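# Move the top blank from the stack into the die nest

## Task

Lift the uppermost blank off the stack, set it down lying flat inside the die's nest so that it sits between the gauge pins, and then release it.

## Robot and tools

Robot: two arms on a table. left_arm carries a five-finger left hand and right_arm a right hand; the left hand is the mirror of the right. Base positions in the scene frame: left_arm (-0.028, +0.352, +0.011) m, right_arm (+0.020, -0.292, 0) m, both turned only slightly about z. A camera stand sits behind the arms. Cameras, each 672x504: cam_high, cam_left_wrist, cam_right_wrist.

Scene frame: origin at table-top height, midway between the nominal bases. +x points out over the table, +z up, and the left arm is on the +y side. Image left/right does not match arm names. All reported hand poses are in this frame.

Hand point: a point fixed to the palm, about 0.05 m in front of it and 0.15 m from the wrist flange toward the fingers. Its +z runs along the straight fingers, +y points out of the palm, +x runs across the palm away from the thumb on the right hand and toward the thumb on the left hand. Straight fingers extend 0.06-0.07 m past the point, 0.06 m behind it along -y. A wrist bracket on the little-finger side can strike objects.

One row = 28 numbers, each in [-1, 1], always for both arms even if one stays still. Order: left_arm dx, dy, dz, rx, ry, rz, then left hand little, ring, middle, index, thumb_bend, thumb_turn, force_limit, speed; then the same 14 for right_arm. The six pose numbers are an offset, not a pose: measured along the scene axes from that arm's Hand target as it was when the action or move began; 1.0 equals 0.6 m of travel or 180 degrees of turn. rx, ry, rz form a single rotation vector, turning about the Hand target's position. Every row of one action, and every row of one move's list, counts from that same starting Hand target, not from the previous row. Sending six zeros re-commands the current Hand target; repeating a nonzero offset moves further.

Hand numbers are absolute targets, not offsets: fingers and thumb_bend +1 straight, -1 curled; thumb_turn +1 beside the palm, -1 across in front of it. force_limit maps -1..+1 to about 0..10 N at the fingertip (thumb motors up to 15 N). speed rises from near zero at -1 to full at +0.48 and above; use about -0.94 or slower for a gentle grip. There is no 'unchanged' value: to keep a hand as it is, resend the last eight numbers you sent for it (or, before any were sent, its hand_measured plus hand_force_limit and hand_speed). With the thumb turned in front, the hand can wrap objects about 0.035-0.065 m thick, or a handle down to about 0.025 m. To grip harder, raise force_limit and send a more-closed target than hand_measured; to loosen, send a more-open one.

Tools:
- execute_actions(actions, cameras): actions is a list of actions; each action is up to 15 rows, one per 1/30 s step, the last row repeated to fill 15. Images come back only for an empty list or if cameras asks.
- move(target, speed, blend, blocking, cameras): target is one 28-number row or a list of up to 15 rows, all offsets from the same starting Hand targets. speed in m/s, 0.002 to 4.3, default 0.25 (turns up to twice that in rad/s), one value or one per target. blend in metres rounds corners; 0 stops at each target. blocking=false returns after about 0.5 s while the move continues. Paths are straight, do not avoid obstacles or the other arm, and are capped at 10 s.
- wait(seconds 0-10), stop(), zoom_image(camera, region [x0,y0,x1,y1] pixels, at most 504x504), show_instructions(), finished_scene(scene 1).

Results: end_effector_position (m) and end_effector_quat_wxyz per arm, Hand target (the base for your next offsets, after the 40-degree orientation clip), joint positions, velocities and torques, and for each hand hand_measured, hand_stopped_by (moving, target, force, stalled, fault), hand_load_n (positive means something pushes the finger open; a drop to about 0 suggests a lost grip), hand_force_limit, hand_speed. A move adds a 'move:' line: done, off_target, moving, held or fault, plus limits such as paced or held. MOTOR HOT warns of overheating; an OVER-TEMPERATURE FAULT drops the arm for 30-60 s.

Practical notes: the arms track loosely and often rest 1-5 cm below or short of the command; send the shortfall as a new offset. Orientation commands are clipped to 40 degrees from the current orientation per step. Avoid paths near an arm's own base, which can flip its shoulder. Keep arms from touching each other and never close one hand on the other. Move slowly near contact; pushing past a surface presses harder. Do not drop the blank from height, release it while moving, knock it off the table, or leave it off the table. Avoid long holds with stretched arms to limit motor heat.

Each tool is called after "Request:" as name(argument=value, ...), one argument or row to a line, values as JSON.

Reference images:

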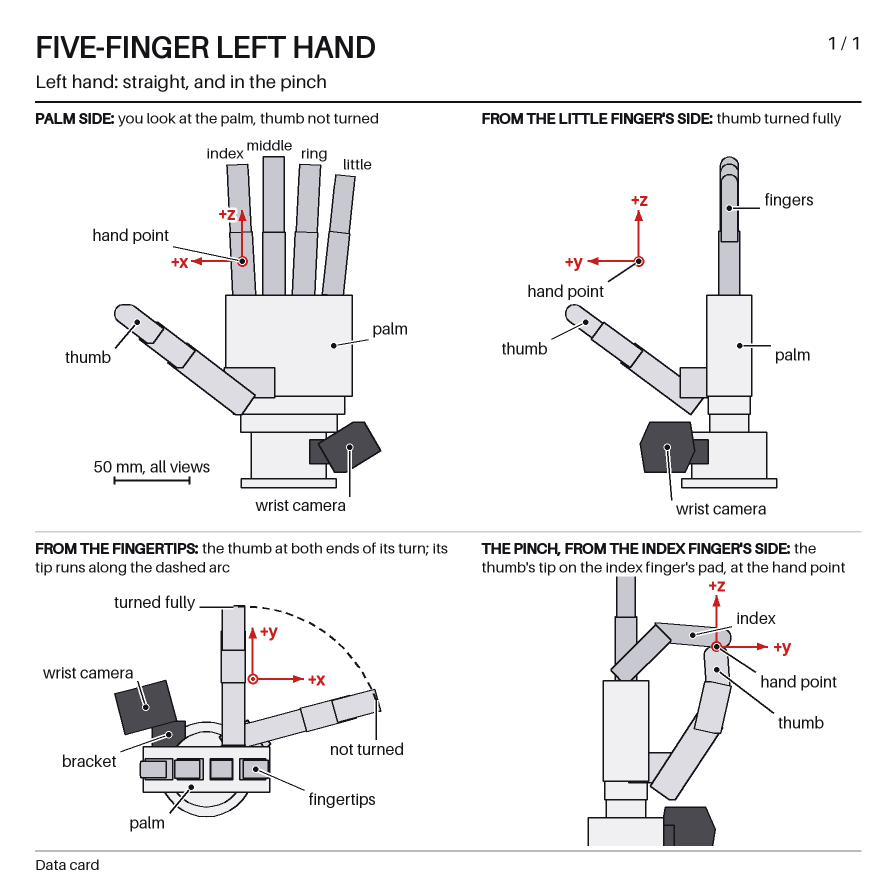

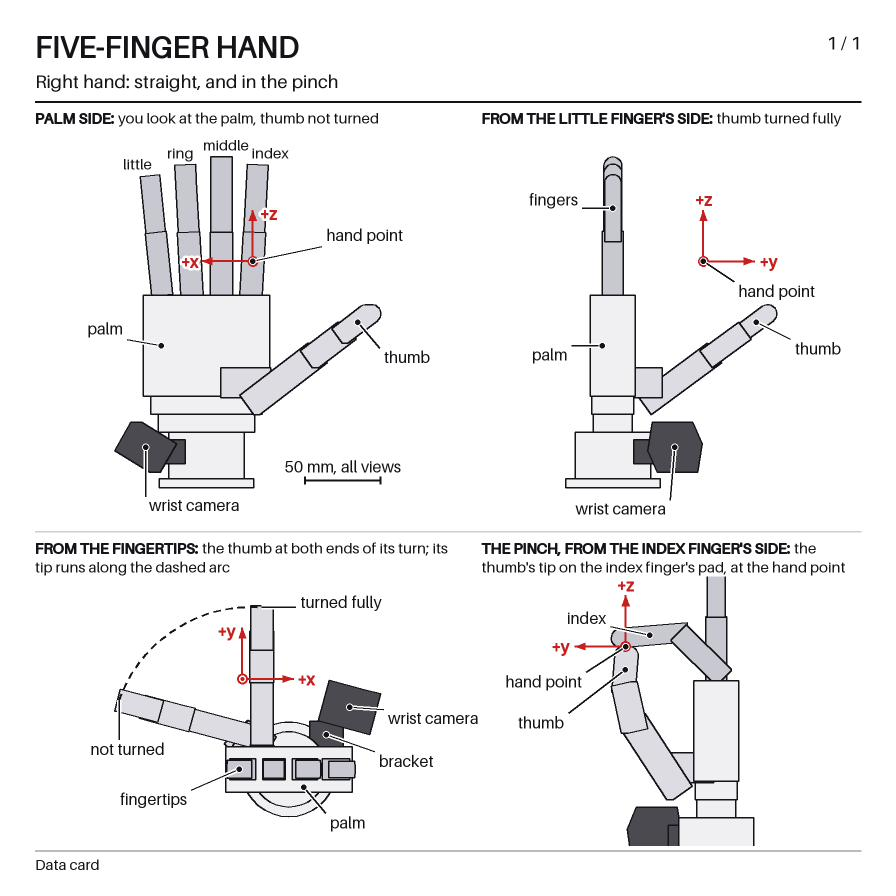

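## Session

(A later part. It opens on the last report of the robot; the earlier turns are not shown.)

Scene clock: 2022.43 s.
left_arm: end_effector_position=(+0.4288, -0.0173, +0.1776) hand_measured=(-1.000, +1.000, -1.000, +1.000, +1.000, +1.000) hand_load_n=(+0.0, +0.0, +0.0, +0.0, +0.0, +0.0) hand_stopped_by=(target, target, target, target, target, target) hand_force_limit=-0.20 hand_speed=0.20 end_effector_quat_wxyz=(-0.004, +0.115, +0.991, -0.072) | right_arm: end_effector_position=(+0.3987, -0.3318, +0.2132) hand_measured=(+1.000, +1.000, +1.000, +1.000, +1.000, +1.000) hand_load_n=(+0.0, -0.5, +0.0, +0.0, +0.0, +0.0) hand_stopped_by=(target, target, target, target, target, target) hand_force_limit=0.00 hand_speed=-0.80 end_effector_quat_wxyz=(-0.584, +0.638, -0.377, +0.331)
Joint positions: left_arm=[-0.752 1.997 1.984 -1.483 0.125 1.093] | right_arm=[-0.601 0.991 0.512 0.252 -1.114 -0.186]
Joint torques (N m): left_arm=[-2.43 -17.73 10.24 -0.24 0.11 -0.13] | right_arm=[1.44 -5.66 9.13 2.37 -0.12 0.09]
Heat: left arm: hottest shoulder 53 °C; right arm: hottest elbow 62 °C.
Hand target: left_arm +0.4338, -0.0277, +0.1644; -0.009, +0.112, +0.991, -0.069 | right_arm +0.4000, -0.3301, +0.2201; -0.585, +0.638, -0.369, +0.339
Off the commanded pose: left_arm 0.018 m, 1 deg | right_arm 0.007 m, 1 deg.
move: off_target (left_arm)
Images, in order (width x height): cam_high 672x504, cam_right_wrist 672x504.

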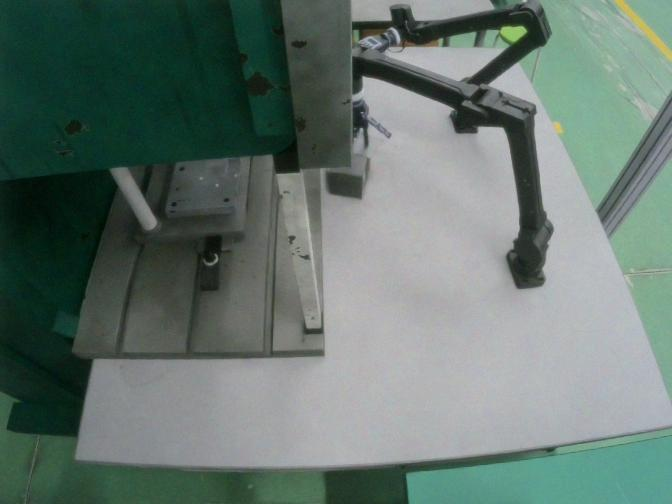

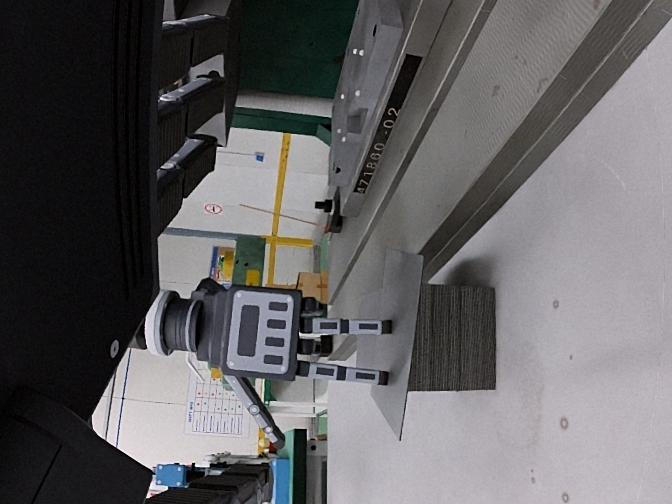

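Request:
move(
  target=[-0.004,-0.0195,0,0,0,0.0444,-1,1,-1,1,1,1,-0.2,0.2,0,0,0,0,0,0,1,1,1,1,1,1,0,-0.8],
  speed=0.05,
  cameras=["cam_right_wrist"],
)

Request:
zoom_image(
  camera="cam_right_wrist",
  region=[280, 220, 520, 440],
)

Scene clock: 2044.50 s.
left_arm: end_effector_position=(+0.4241, -0.0269, +0.1783) hand_measured=(-1.000, +1.000, -1.000, +1.000, +1.000, +1.000) hand_load_n=(+0.0, +0.0, +0.0, +0.0, +0.0, +0.0) hand_stopped_by=(target, target, target, target, target, target) hand_force_limit=-0.20 hand_speed=0.20 end_effector_quat_wxyz=(-0.003, +0.045, +0.996, -0.072) | right_arm: end_effector_position=(+0.3987, -0.3318, +0.2132) hand_measured=(+1.000, +1.000, +1.000, +1.000, +1.000, +1.000) hand_load_n=(-0.5, +0.0, +0.0, +0.0, +0.0, -0.5) hand_stopped_by=(target, target, target, target, target, target) hand_force_limit=0.00 hand_speed=-0.80 end_effector_quat_wxyz=(-0.584, +0.638, -0.377, +0.331)
Joint positions: left_arm=[-0.757 2.013 2.01 -1.483 0.117 0.946] | right_arm=[-0.601 0.991 0.512 0.252 -1.114 -0.186]
Joint torques (N m): left_arm=[-2.55 -17.9 10.43 0.03 -0.02 -0.16] | right_arm=[1.61 -5.83 9.02 2.33 -0.11 0.09]
Heat: left arm: hottest elbow 52 °C; right arm: hottest elbow 61 °C.
Hand target: left_arm +0.4312, -0.0395, +0.1642; -0.005, +0.043, +0.997, -0.070 | right_arm +0.4000, -0.3301, +0.2201; -0.585, +0.638, -0.369, +0.339
Off the commanded pose: left_arm 0.020 m, 0 deg | right_arm 0.007 m, 1 deg.
move: off_target (left_arm)
Images, in order (width x height): cam_right_wrist 672x504.

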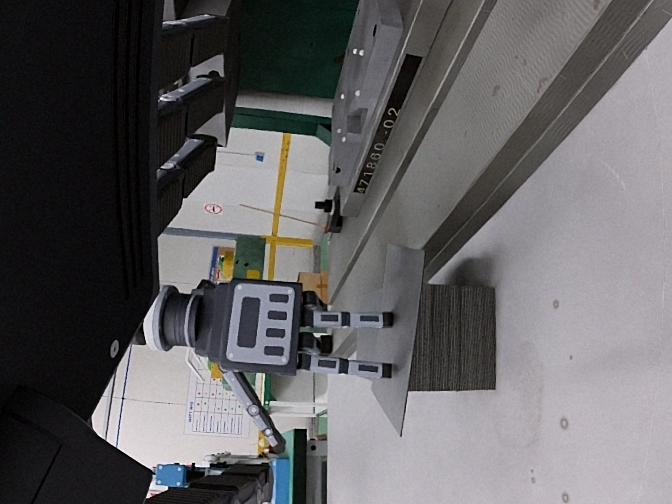

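Scaled by 2.100 from the camera's 672x504 image, which has a finer 960x720 frame.

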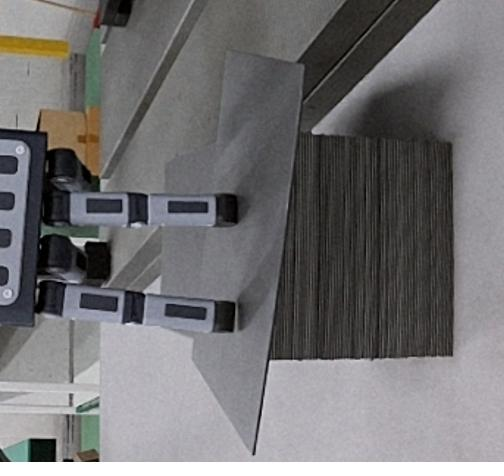

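Request:
move(
  target=[0.002,-0.017,0,0,0,0,-1,1,-1,1,1,1,-0.2,0.2,0,0,0,0,0,0,1,1,1,1,1,1,0,-0.8],
  speed=0.05,
  cameras=["cam_right_wrist"],
)

Request:
zoom_image(
  camera="cam_right_wrist",
  region=[280, 220, 520, 440],
)

Scene clock: 2063.93 s.
left_arm: end_effector_position=(+0.4288, -0.0390, +0.1780) hand_measured=(-1.000, +1.000, -1.000, +1.000, +1.000, +1.000) hand_load_n=(+0.0, -0.5, +0.0, +0.0, +0.0, +0.0) hand_stopped_by=(target, target, target, target, target, target) hand_force_limit=-0.20 hand_speed=0.20 end_effector_quat_wxyz=(+0.003, +0.045, +0.996, -0.076) | right_arm: end_effector_position=(+0.3987, -0.3318, +0.2132) hand_measured=(+1.000, +1.000, +1.000, +1.000, +1.000, +1.000) hand_load_n=(+0.0, +0.0, +0.0, +0.0, +0.0, +0.0) hand_stopped_by=(target, target, target, target, target, target) hand_force_limit=0.00 hand_speed=-0.80 end_effector_quat_wxyz=(-0.584, +0.638, -0.377, +0.331)
Joint positions: left_arm=[-0.767 2.039 2.05 -1.484 0.115 0.935] | right_arm=[-0.601 0.991 0.512 0.252 -1.114 -0.186]
Joint torques (N m): left_arm=[-2.73 -17.67 10.48 -0.39 0.04 -0.12] | right_arm=[1.14 -5.71 9.01 2.35 -0.11 0.06]
Heat: left arm: hottest shoulder 52 °C; right arm: hottest elbow 61 °C.
Hand target: left_arm +0.4325, -0.0495, +0.1642; -0.005, +0.043, +0.997, -0.069 | right_arm +0.4000, -0.3301, +0.2201; -0.585, +0.638, -0.369, +0.339
Off the commanded pose: left_arm 0.018 m, 1 deg | right_arm 0.007 m, 1 deg.
move: off_target (left_arm)
Images, in order (width x height): cam_right_wrist 672x504.

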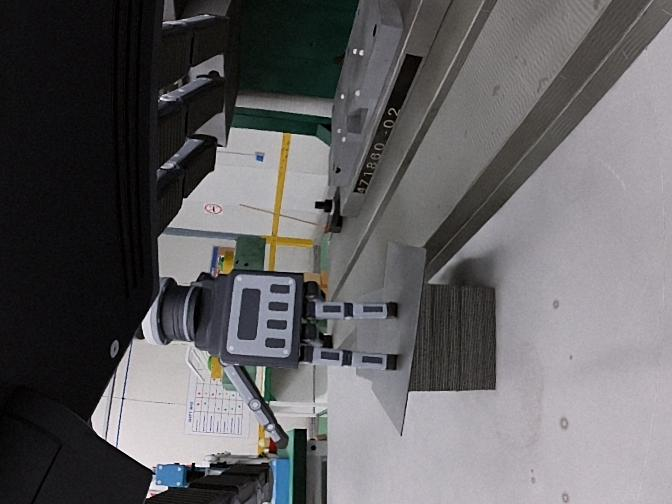

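Scaled by 2.100 from the camera's 672x504 image, which has a finer 960x720 frame.

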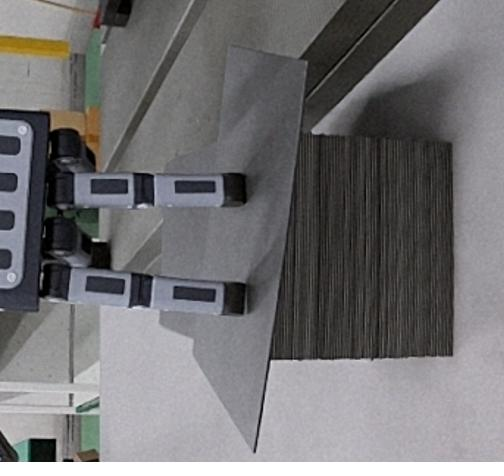

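Request:
move(
  target=[
    [0,0,0.2,0,0,0,-1,1,-1,1,1,1,-0.2,0.2,0,0,0,0,0,0,1,1,1,1,1,1,0,-0.8],
    [-0.1167,0.4167,0.2333,0,0,0,-1,1,-1,1,1,1,-0.2,0.2,-0.025,0.23,-0.0717,0.0086,-0.0074,0.2111,1,1,1,1,1,1,0,-0.8],
  ],
  speed=[0.15, 0.25],
  blend=[0.02, 0],
  cameras=["cam_high","cam_right_wrist"],
)

Request:
zoom_image(
  camera="cam_high",
  region=[330, 100, 410, 220],
)

Scene clock: 2083.63 s.
left_arm: end_effector_position=(+0.3619, +0.2004, +0.3075) hand_measured=(-1.000, +1.000, -1.000, +1.000, +1.000, +1.000) hand_load_n=(+0.0, +0.0, +0.0, +0.0, -0.5, +0.0) hand_stopped_by=(target, target, target, target, target, target) hand_force_limit=-0.20 hand_speed=0.20 end_effector_quat_wxyz=(-0.002, +0.037, +0.997, -0.070) | right_arm: end_effector_position=(+0.3727, -0.1921, +0.1676) hand_measured=(+1.000, +1.000, +1.000, +1.000, +1.000, +1.000) hand_load_n=(+0.0, -0.5, +0.0, +0.0, +0.0, -0.5) hand_stopped_by=(target, target, target, target, target, target) hand_force_limit=0.00 hand_speed=-0.80 end_effector_quat_wxyz=(+0.677, -0.708, +0.154, -0.127)
Joint positions: left_arm=[-0.466 1.538 1.696 -1.681 0.131 1.224] | right_arm=[-0.276 1.231 0.534 0.303 -1.439 -0.363]
Joint torques (N m): left_arm=[-1.85 -13.68 7.24 -0.17 0.17 0.09] | right_arm=[1.67 -5.25 11 0.88 -0.53 -0.21]
Heat: left arm: hottest elbow 54 °C; right arm: hottest elbow 61 °C.
Hand target: left_arm +0.3624, +0.2005, +0.3043; -0.005, +0.043, +0.997, -0.070 | right_arm +0.3850, -0.1920, +0.1772; +0.676, -0.711, +0.139, -0.132
Off the commanded pose: left_arm 0.003 m, 1 deg | right_arm 0.015 m, 2 deg.
move: off_target (right_arm)
Images, in order (width x height): cam_high 672x504, cam_right_wrist 672x504.

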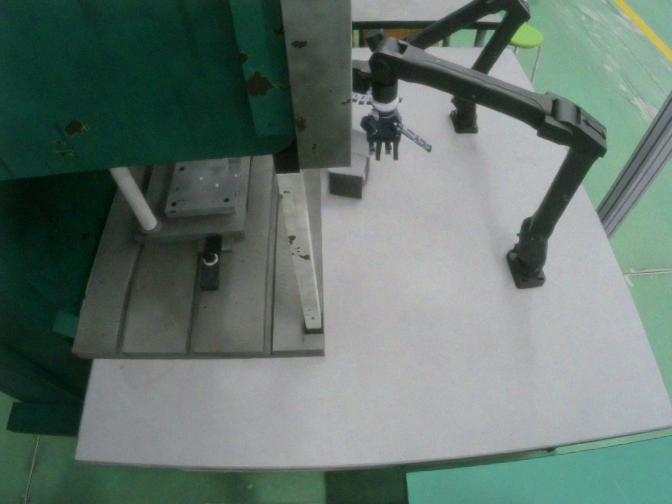

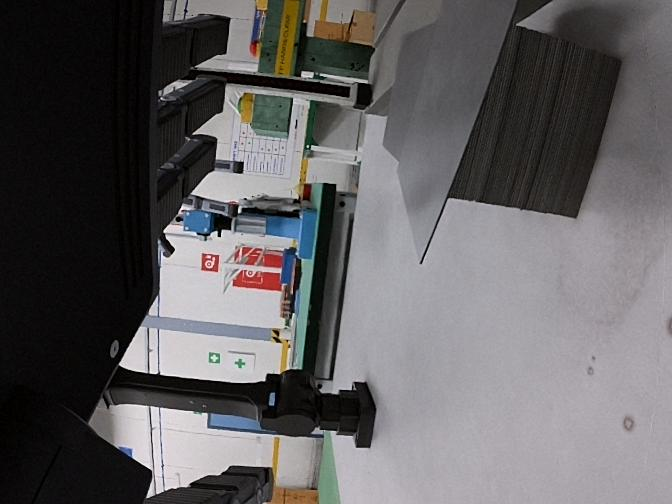

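Scaled by 4.200 from the camera's 672x504 image, which has a finer 960x720 frame.

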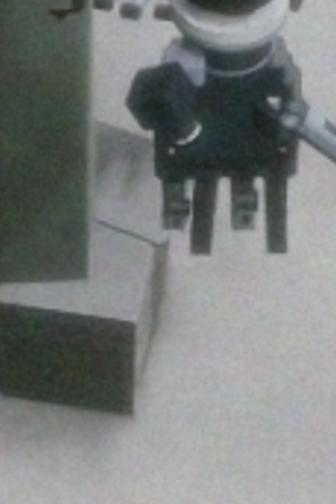

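Request:
move(
  target=[-0.15,0.35,0.0,0,0,0,-1,1,-1,1,1,1,-0.2,0.2,0,0,0,0,0,0,1,1,1,1,0.3,-1,0,-0.2],
  speed=0.3,
  cameras=["cam_high","cam_right_wrist"],
)

Request:
zoom_image(
  camera="cam_high",
  region=[330, 60, 450, 220],
)

Scene clock: 2139.13 s.
left_arm: end_effector_position=(+0.2751, +0.4087, +0.3062) hand_measured=(-1.000, +1.000, -1.000, +1.000, +1.000, +1.000) hand_load_n=(+0.0, -0.5, +0.0, +0.0, +0.0, +0.0) hand_stopped_by=(target, target, target, target, target, target) hand_force_limit=-0.20 hand_speed=0.20 end_effector_quat_wxyz=(+0.035, +0.036, +0.997, -0.058) | right_arm: end_effector_position=(+0.3721, -0.1920, +0.1666) hand_measured=(+1.000, +1.000, +1.000, +1.000, +0.300, -1.000) hand_load_n=(+0.0, -0.5, +0.0, -0.5, +0.0, +0.5) hand_stopped_by=(target, target, target, target, target, target) hand_force_limit=0.00 hand_speed=-0.20 end_effector_quat_wxyz=(+0.677, -0.709, +0.154, -0.127)
Joint positions: left_arm=[0.01 1.169 1.341 -1.683 0.123 1.698] | right_arm=[-0.276 1.231 0.534 0.291 -1.44 -0.374]
Joint torques (N m): left_arm=[-1.32 -7.88 7.25 -0.47 0.11 0.09] | right_arm=[1.67 -5.77 11.32 0.96 -0.51 -0.2]
Heat: left arm: hottest elbow 48 °C; right arm: hottest elbow 64 °C.
Hand target: left_arm +0.2724, +0.4105, +0.3042; -0.005, +0.043, +0.997, -0.070 | right_arm +0.3850, -0.1921, +0.1771; +0.676, -0.711, +0.139, -0.132
Off the commanded pose: left_arm 0.004 m, 5 deg | right_arm 0.017 m, 2 deg.
joint sent to its limit (left arm) — joint 4 (wrist pitch), lower limit. The joint targets are off in orientation, not in position.
move: off_target (left_arm, right_arm)
Images, in order (width x height): cam_high 672x504, cam_right_wrist 672x504.

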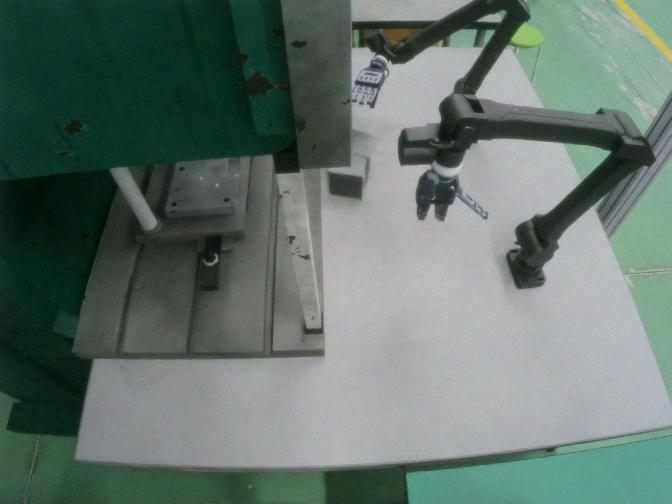

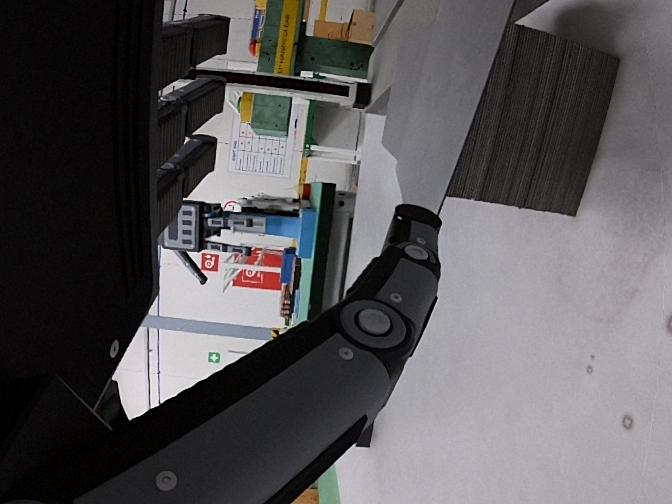

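Scaled by 3.150 from the camera's 672x504 image, which has a finer 960x720 frame.

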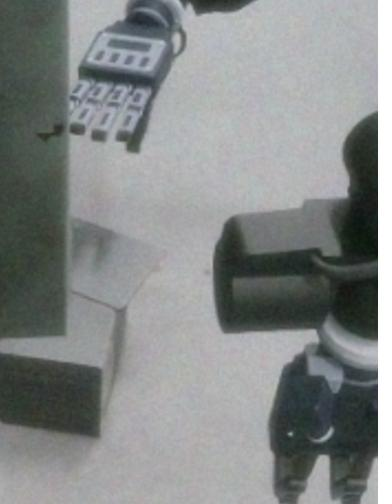

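Request:
move(
  target=[0,0,0,0,0,0,-1,1,-1,1,1,1,-0.2,0.2,0.0783,-0.0083,-0.1167,0.0156,-0.0060,0.0111,1,1,1,1,0.3,-1,0,-0.2],
  speed=0.12,
  cameras=["cam_high","cam_right_wrist"],
)

Request:
zoom_image(
  camera="cam_high",
  region=[330, 60, 450, 220],
)

Scene clock: 2172.67 s.
left_arm: end_effector_position=(+0.2752, +0.4087, +0.3062) hand_measured=(-1.000, +1.000, -1.000, +1.000, +1.000, +1.000) hand_load_n=(+0.0, +0.0, +0.0, +0.0, -0.5, +0.0) hand_stopped_by=(target, target, target, target, target, target) hand_force_limit=-0.20 hand_speed=0.20 end_effector_quat_wxyz=(+0.035, +0.037, +0.997, -0.058) | right_arm: end_effector_position=(+0.4285, -0.2005, +0.1095) hand_measured=(+1.000, +1.000, +1.000, +1.000, +0.300, -1.000) hand_load_n=(+0.0, +0.0, +0.0, +0.0, +0.0, +0.0) hand_stopped_by=(target, target, target, target, target, target) hand_force_limit=0.00 hand_speed=-0.20 end_effector_quat_wxyz=(+0.691, -0.701, +0.126, -0.126)
Joint positions: left_arm=[0.01 1.169 1.341 -1.683 0.123 1.699] | right_arm=[-0.262 1.613 0.605 0.868 -1.474 -0.142]
Joint torques (N m): left_arm=[-1.32 -7.94 7.23 -0.46 0.11 0.09] | right_arm=[1.79 -8.7 6.53 2.09 -0.16 0.09]
Heat: left arm: hottest elbow 48 °C; right arm: hottest elbow 64 °C.
Hand target: left_arm +0.2724, +0.4105, +0.3042; -0.005, +0.043, +0.997, -0.070 | right_arm +0.4318, -0.1970, +0.1070; +0.697, -0.696, +0.123, -0.123
Off the commanded pose: left_arm 0.004 m, 5 deg | right_arm 0.005 m, 1 deg.
joint sent to its limit (left arm) — joint 4 (wrist pitch), lower limit. The joint targets are off in orientation, not in position.
move: off_target (left_arm)
Images, in order (width x height): cam_high 672x504, cam_right_wrist 672x504.

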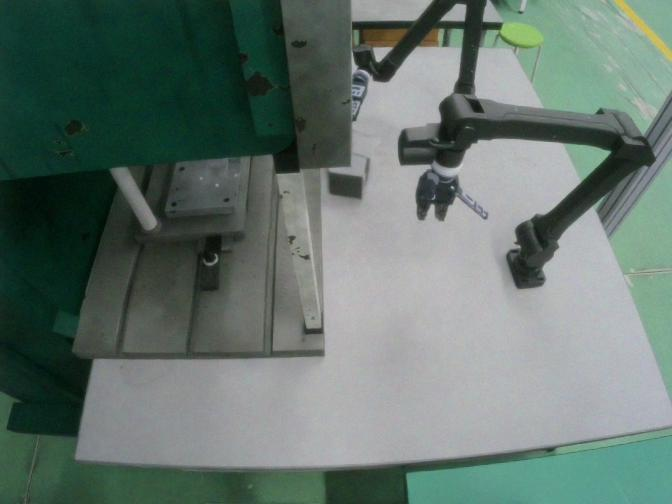

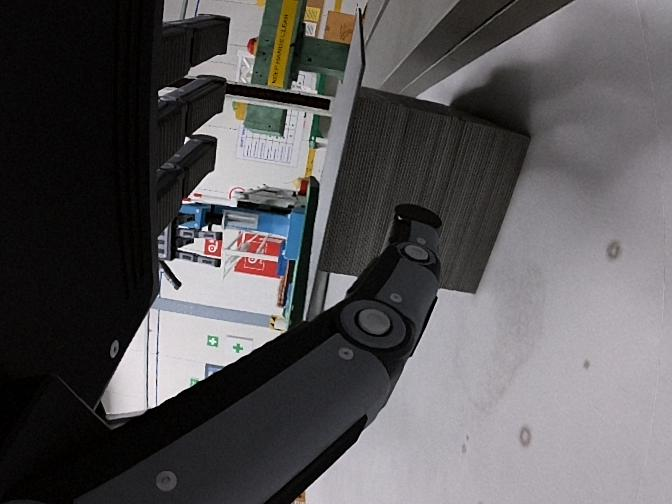

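Scaled by 3.150 from the camera's 672x504 image, which has a finer 960x720 frame.

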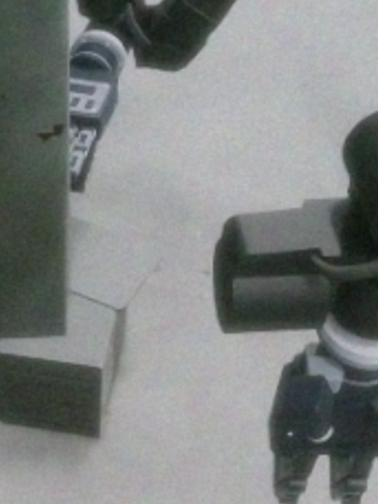

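Request:
zoom_image(
  camera="cam_right_wrist",
  region=[260, 0, 540, 320],
)

Scaled by 1.575 from the camera's 672x504 image, which has a finer 960x720 frame.

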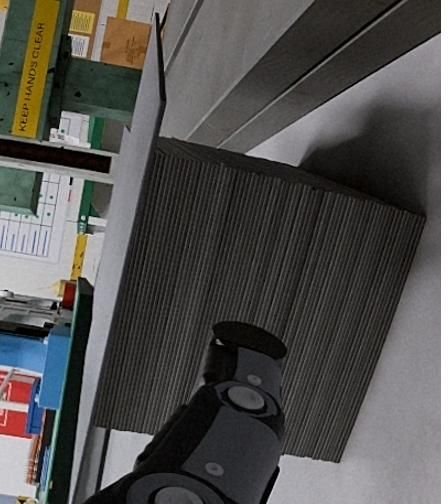

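Request:
zoom_image(
  camera="cam_right_wrist",
  region=[300, 0, 400, 120],
)

Request:
zoom_image(
  camera="cam_right_wrist",
  region=[280, 120, 400, 320],
)

Scaled by 4.200 from the camera's 672x504 image, which has a finer 960x720 frame.

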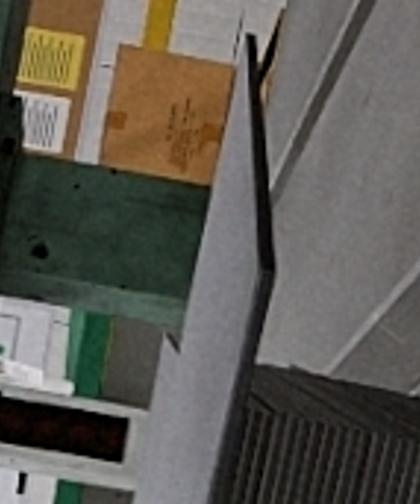

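Scaled by 2.520 from the camera's 672x504 image, which has a finer 960x720 frame.

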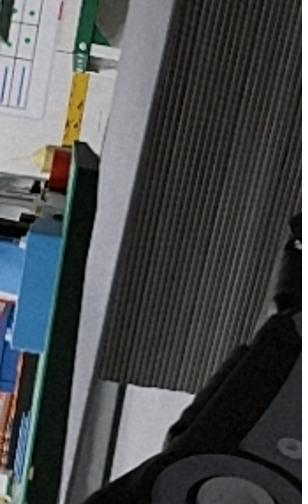

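Request:
move(
  target=[0,0,0,0,0,0,-1,1,-1,1,1,1,-0.2,0.2,-0.0197,0.0883,-0.0317,0,0,0.0278,1,1,1,1,0.3,-1,0,-0.2],
  speed=0.08,
  cameras=["cam_high","cam_right_wrist"],
)

Request:
zoom_image(
  camera="cam_high",
  region=[330, 60, 450, 220],
)

Request:
zoom_image(
  camera="cam_right_wrist",
  region=[240, 0, 520, 320],
)

Scene clock: 2286.70 s.
left_arm: end_effector_position=(+0.2752, +0.4087, +0.3062) hand_measured=(-1.000, +1.000, -1.000, +1.000, +1.000, +1.000) hand_load_n=(+0.0, +0.5, +0.0, +0.0, +0.0, +0.0) hand_stopped_by=(target, target, target, target, target, target) hand_force_limit=-0.20 hand_speed=0.20 end_effector_quat_wxyz=(+0.035, +0.037, +0.997, -0.058) | right_arm: end_effector_position=(+0.4215, -0.1483, +0.0936) hand_measured=(+1.000, +1.000, +1.000, +1.000, +0.300, -1.000) hand_load_n=(+0.0, +0.0, +0.0, +0.0, +0.0, +0.5) hand_stopped_by=(target, target, target, target, target, target) hand_force_limit=0.00 hand_speed=-0.20 end_effector_quat_wxyz=(+0.699, -0.702, +0.090, -0.100)
Joint positions: left_arm=[0.01 1.169 1.341 -1.683 0.123 1.699] | right_arm=[-0.131 1.697 0.591 1.089 -1.433 -0.032]
Joint torques (N m): left_arm=[-1.38 -7.94 7.25 -0.46 0.11 0.09] | right_arm=[1.79 -8.82 4.83 2.02 0.07 0.09]
Heat: left arm: hottest elbow 47 °C; right arm: hottest elbow 53 °C.
Hand target: left_arm +0.2724, +0.4105, +0.3042; -0.005, +0.043, +0.997, -0.070 | right_arm +0.4200, -0.1440, +0.0879; +0.702, -0.700, +0.093, -0.093
Off the commanded pose: left_arm 0.004 m, 5 deg | right_arm 0.007 m, 1 deg.
joint sent to its limit (left arm) — joint 4 (wrist pitch), lower limit. The joint targets are off in orientation, not in position.
move: off_target (left_arm)
Images, in order (width x height): cam_high 672x504, cam_right_wrist 672x504.

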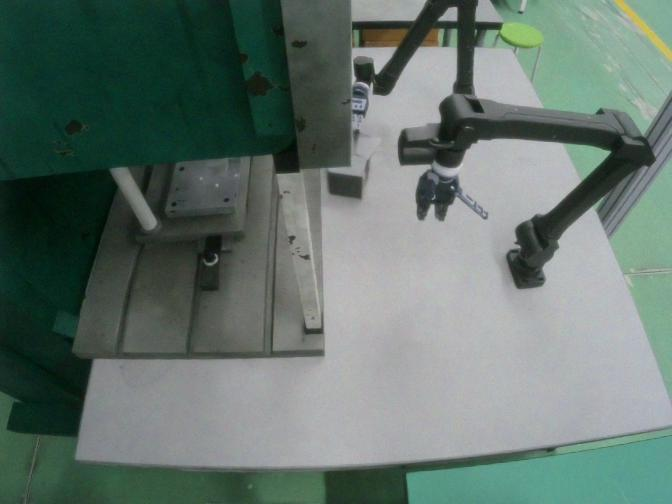

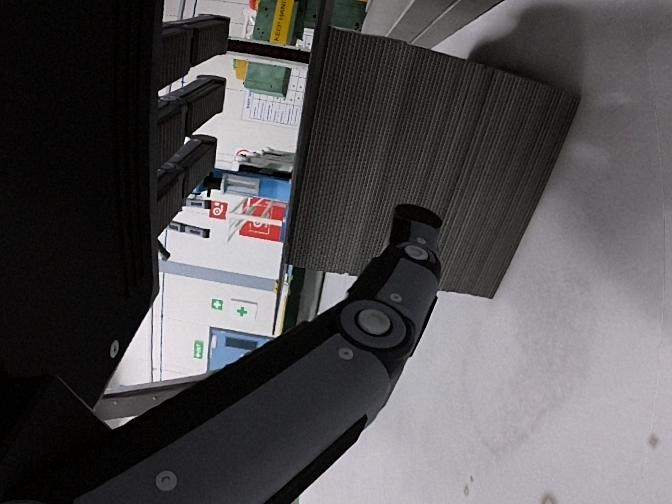

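Scaled by 3.150 from the camera's 672x504 image, which has a finer 960x720 frame.

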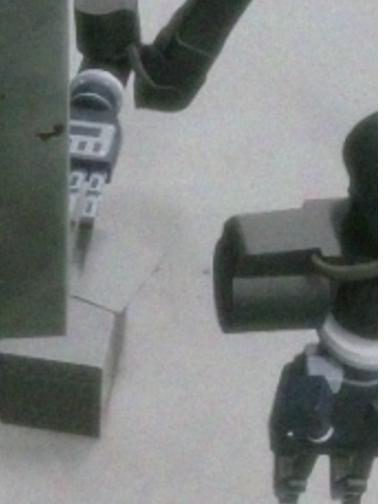

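Scaled by 1.575 from the camera's 672x504 image, which has a finer 960x720 frame.

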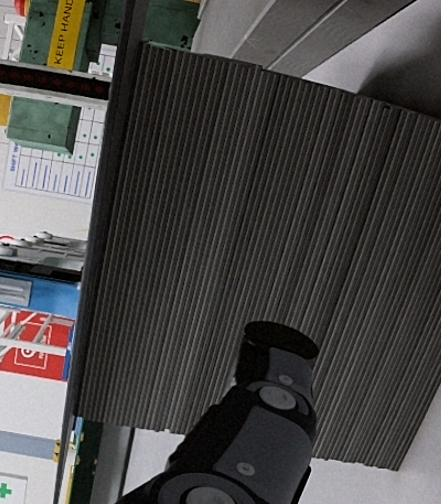

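Request:
zoom_image(
  camera="cam_right_wrist",
  region=[230, 240, 350, 360],
)

Request:
zoom_image(
  camera="cam_high",
  region=[340, 80, 400, 180],
)

Scaled by 4.200 from the camera's 672x504 image, which has a finer 960x720 frame.

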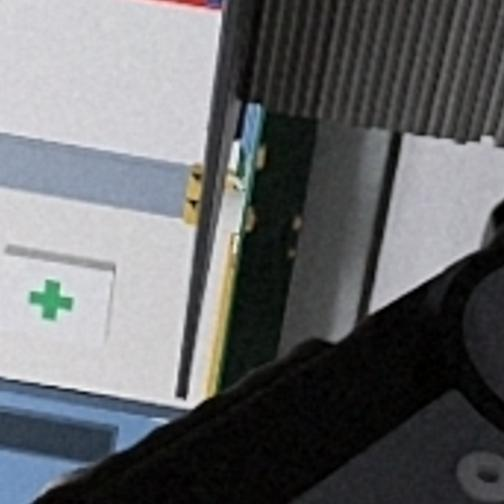

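Scaled by 5.040 from the camera's 672x504 image, which has a finer 960x720 frame.

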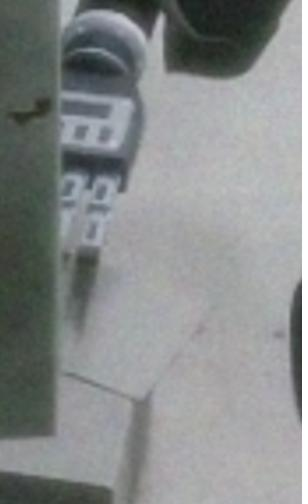

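Request:
move(
  target=[0,0,0,0,0,0,-1,1,-1,1,1,1,-0.2,0.2,0.0250,0.0583,0,0,0,0,1,1,1,1,0.3,-1,0,-0.2],
  speed=0.06,
  cameras=["cam_high","cam_right_wrist"],
)

Request:
zoom_image(
  camera="cam_high",
  region=[340, 80, 400, 180],
)

Request:
zoom_image(
  camera="cam_right_wrist",
  region=[230, 0, 510, 360],
)

Scene clock: 2316.93 s.
left_arm: end_effector_position=(+0.2752, +0.4087, +0.3062) hand_measured=(-1.000, +1.000, -1.000, +1.000, +1.000, +1.000) hand_load_n=(+0.0, +0.0, +0.5, +0.0, +0.0, +0.0) hand_stopped_by=(target, target, target, target, target, target) hand_force_limit=-0.20 hand_speed=0.20 end_effector_quat_wxyz=(+0.035, +0.037, +0.997, -0.058) | right_arm: end_effector_position=(+0.4255, -0.1131, +0.0868) hand_measured=(+1.000, +1.000, +1.000, +1.000, +0.300, -1.000) hand_load_n=(+0.0, +0.0, +0.0, +0.0, +0.5, +0.5) hand_stopped_by=(target, target, target, target, target, target) hand_force_limit=0.00 hand_speed=-0.20 end_effector_quat_wxyz=(+0.699, -0.702, +0.100, -0.091)
Joint positions: left_arm=[0.01 1.169 1.341 -1.683 0.123 1.699] | right_arm=[-0.039 1.724 0.597 1.105 -1.341 -0.009]
Joint torques (N m): left_arm=[-1.38 -7.88 7.25 -0.46 0.11 0.09] | right_arm=[1.32 -9.99 7.13 2.13 0.08 0.01]
Heat: left arm: hottest elbow 47 °C; right arm: hottest elbow 52 °C.
Hand target: left_arm +0.2724, +0.4105, +0.3042; -0.005, +0.043, +0.997, -0.070 | right_arm +0.4350, -0.1090, +0.0879; +0.702, -0.700, +0.093, -0.093
Off the commanded pose: left_arm 0.004 m, 5 deg | right_arm 0.010 m, 1 deg.
joint sent to its limit (left arm) — joint 4 (wrist pitch), lower limit. The joint targets are off in orientation, not in position.
move: off_target (left_arm)
Images, in order (width x height): cam_high 672x504, cam_right_wrist 672x504.

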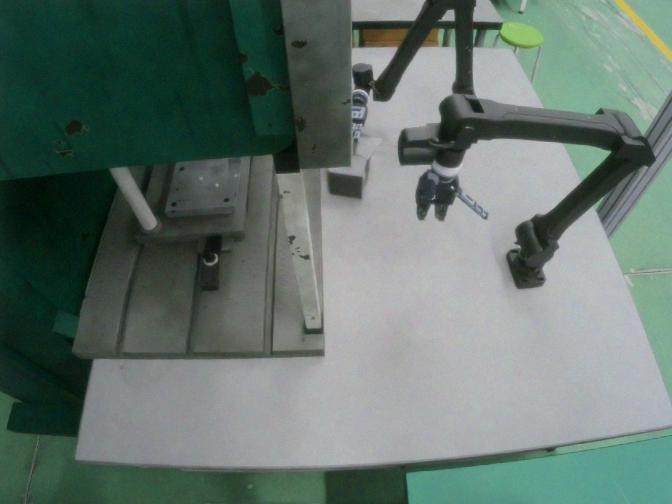

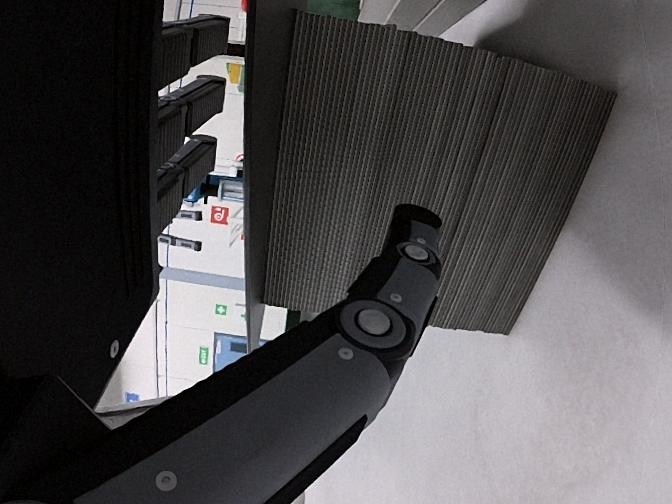

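Scaled by 5.040 from the camera's 672x504 image, which has a finer 960x720 frame.

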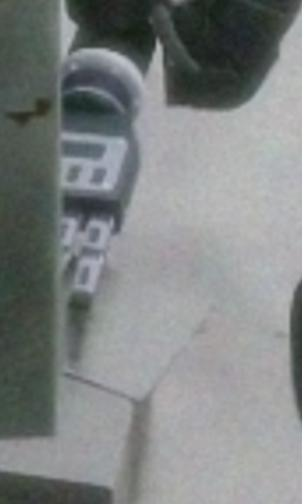

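Scaled by 1.400 from the camera's 672x504 image, which has a finer 960x720 frame.

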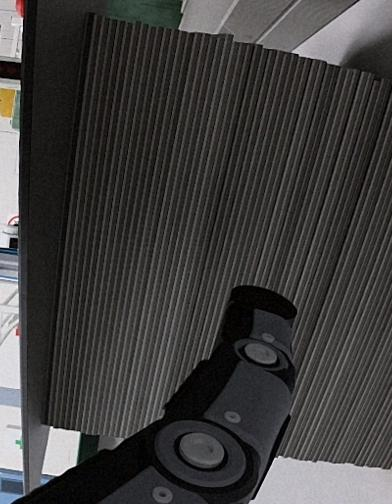

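Request:
zoom_image(
  camera="cam_right_wrist",
  region=[220, 240, 320, 380],
)

Request:
zoom_image(
  camera="cam_right_wrist",
  region=[220, 0, 320, 120],
)

Scaled by 3.600 from the camera's 672x504 image, which has a finer 960x720 frame.

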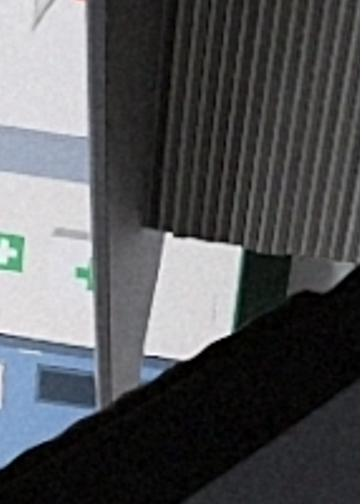

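Scaled by 4.200 from the camera's 672x504 image, which has a finer 960x720 frame.

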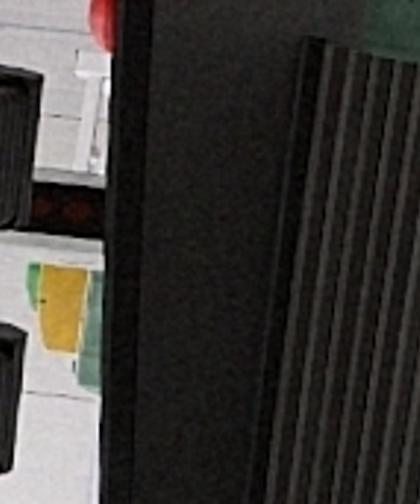

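Request:
move(
  target=[0,0,0,0,0,0,-1,1,-1,1,1,1,-0.2,0.2,0,0,-0.028,-0.0215,0.0058,0,1,1,1,1,0.3,-1,0,-0.2],
  speed=0.04,
  cameras=["cam_high","cam_right_wrist"],
)

Request:
zoom_image(
  camera="cam_high",
  region=[340, 80, 400, 180],
)

Request:
zoom_image(
  camera="cam_right_wrist",
  region=[180, 0, 460, 360],
)

Scene clock: 2439.77 s.
left_arm: end_effector_position=(+0.2752, +0.4087, +0.3062) hand_measured=(-1.000, +1.000, -1.000, +1.000, +1.000, +1.000) hand_load_n=(+0.0, +0.0, +0.0, +0.5, +0.0, +0.0) hand_stopped_by=(target, target, target, target, target, target) hand_force_limit=-0.20 hand_speed=0.20 end_effector_quat_wxyz=(+0.035, +0.037, +0.997, -0.058) | right_arm: end_effector_position=(+0.4297, -0.1140, +0.0671) hand_measured=(+1.000, +1.000, +1.000, +1.000, +0.300, -1.000) hand_load_n=(+0.0, +0.0, +0.0, +0.0, +0.0, +0.0) hand_stopped_by=(target, target, target, target, target, target) hand_force_limit=0.00 hand_speed=-0.20 end_effector_quat_wxyz=(+0.678, -0.723, +0.100, -0.090)
Joint positions: left_arm=[0.01 1.169 1.341 -1.683 0.123 1.699] | right_arm=[-0.031 1.702 0.621 0.809 -1.325 -0.259]
Joint torques (N m): left_arm=[-1.32 -7.88 7.25 -0.47 0.11 0.09] | right_arm=[1.73 -11.58 6.69 0.83 0.06 -0.11]
Heat: left arm: hottest elbow 47 °C; right arm: hottest elbow 54 °C.
Hand target: left_arm +0.2724, +0.4105, +0.3042; -0.005, +0.043, +0.997, -0.070 | right_arm +0.4350, -0.1090, +0.0712; +0.677, -0.724, +0.096, -0.089
Off the commanded pose: left_arm 0.004 m, 5 deg | right_arm 0.008 m, 0 deg.
joint sent to its limit (left arm) — joint 4 (wrist pitch), lower limit. The joint targets are off in orientation, not in position.
move: off_target (left_arm)
Images, in order (width x height): cam_high 672x504, cam_right_wrist 672x504.

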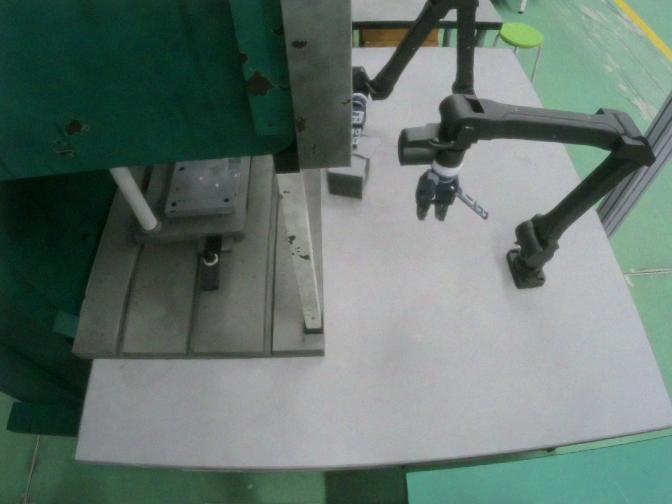

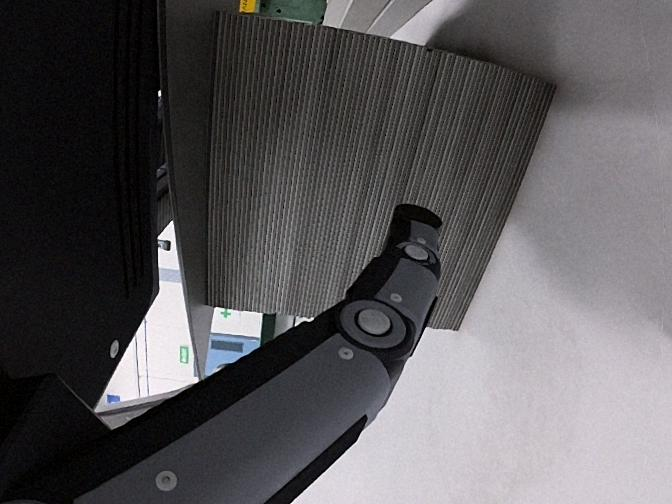

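Scaled by 5.040 from the camera's 672x504 image, which has a finer 960x720 frame.

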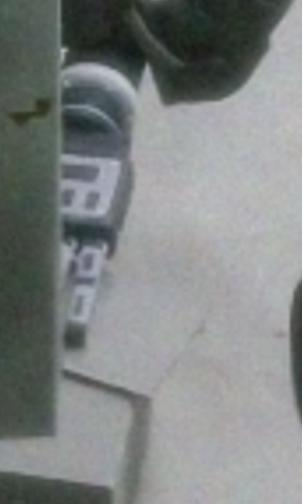

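Scaled by 1.400 from the camera's 672x504 image, which has a finer 960x720 frame.

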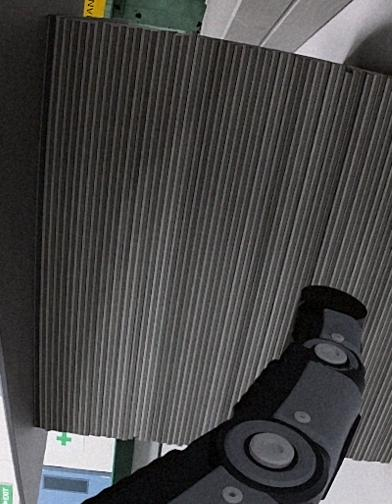

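Request:
zoom_image(
  camera="cam_high",
  region=[350, 120, 390, 170],
)

Request:
zoom_image(
  camera="cam_right_wrist",
  region=[120, 0, 260, 160],
)

Request:
zoom_image(
  camera="cam_right_wrist",
  region=[120, 200, 260, 400],
)

Scaled by 10.080 from the camera's 672x504 image, which has a finer 960x720 frame.

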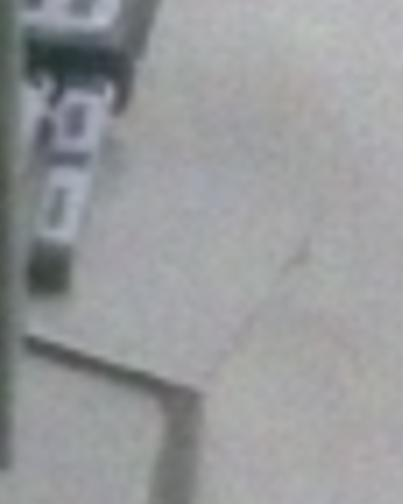

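Scaled by 3.150 from the camera's 672x504 image, which has a finer 960x720 frame.

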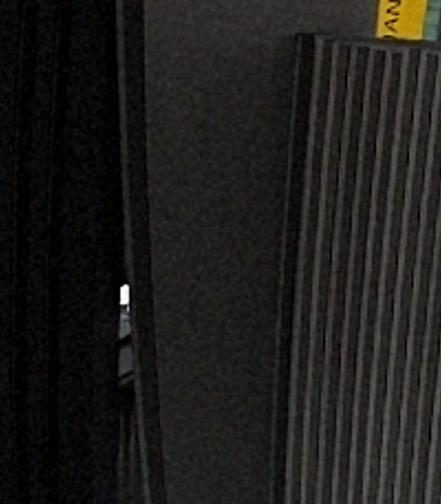

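Scaled by 2.520 from the camera's 672x504 image, which has a finer 960x720 frame.

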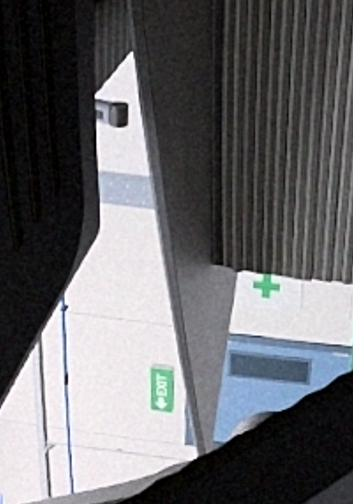

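Request:
move(
  target=[0,0,0,0,0,0,-1,1,-1,1,1,1,-0.2,0.2,0,0,0,0,0,0,1,1,1,1,-0.98,-1,-0.2,-0.8],
  speed=0.04,
  cameras=["cam_high","cam_right_wrist"],
)

Request:
zoom_image(
  camera="cam_right_wrist",
  region=[120, 0, 460, 400],
)

Scene clock: 2480.73 s.
left_arm: end_effector_position=(+0.2752, +0.4087, +0.3062) hand_measured=(-1.000, +1.000, -1.000, +1.000, +1.000, +1.000) hand_load_n=(+0.0, +0.0, +0.0, +0.0, +0.0, +0.5) hand_stopped_by=(target, target, target, target, target, target) hand_force_limit=-0.20 hand_speed=0.20 end_effector_quat_wxyz=(+0.035, +0.037, +0.997, -0.058) | right_arm: end_effector_position=(+0.4307, -0.1135, +0.0671) hand_measured=(+1.000, +1.000, +1.000, +1.000, -0.754, -1.000) hand_load_n=(+0.0, +0.0, +0.5, +0.0, +7.0, +1.0) hand_stopped_by=(target, target, target, target, force, target) hand_force_limit=-0.20 hand_speed=-0.80 end_effector_quat_wxyz=(+0.677, -0.724, +0.098, -0.093)
Joint positions: left_arm=[0.01 1.169 1.341 -1.683 0.123 1.699] | right_arm=[-0.029 1.702 0.622 0.808 -1.322 -0.266]
Joint torques (N m): left_arm=[-1.32 -7.88 7.23 -0.44 0.11 0.09] | right_arm=[1.79 -11.58 6.57 0.76 -0.08 -0.04]
Heat: left arm: hottest elbow 47 °C; right arm: hottest elbow 52 °C.
Hand target: left_arm +0.2724, +0.4105, +0.3042; -0.005, +0.043, +0.997, -0.070 | right_arm +0.4351, -0.1090, +0.0712; +0.677, -0.724, +0.096, -0.090
Off the commanded pose: left_arm 0.004 m, 5 deg | right_arm 0.007 m, 0 deg.
joint sent to its limit (left arm) — joint 4 (wrist pitch), lower limit. The joint targets are off in orientation, not in position.
move: off_target (left_arm)
Images, in order (width x height): cam_high 672x504, cam_right_wrist 672x504.

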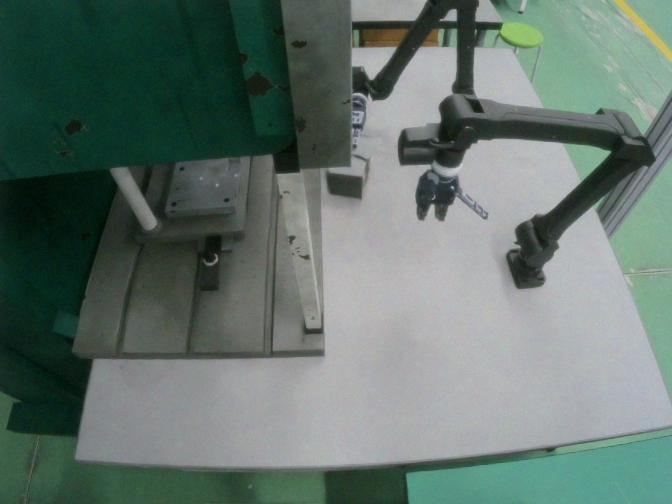

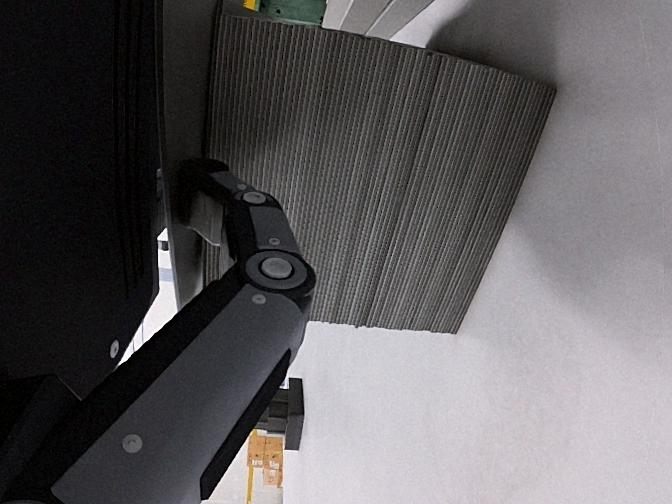

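Scaled by 1.260 from the camera's 672x504 image, which has a finer 960x720 frame.

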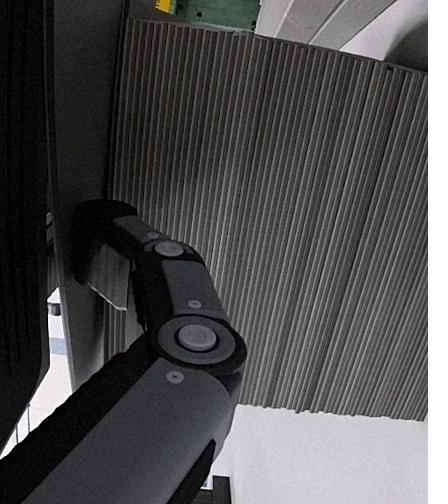

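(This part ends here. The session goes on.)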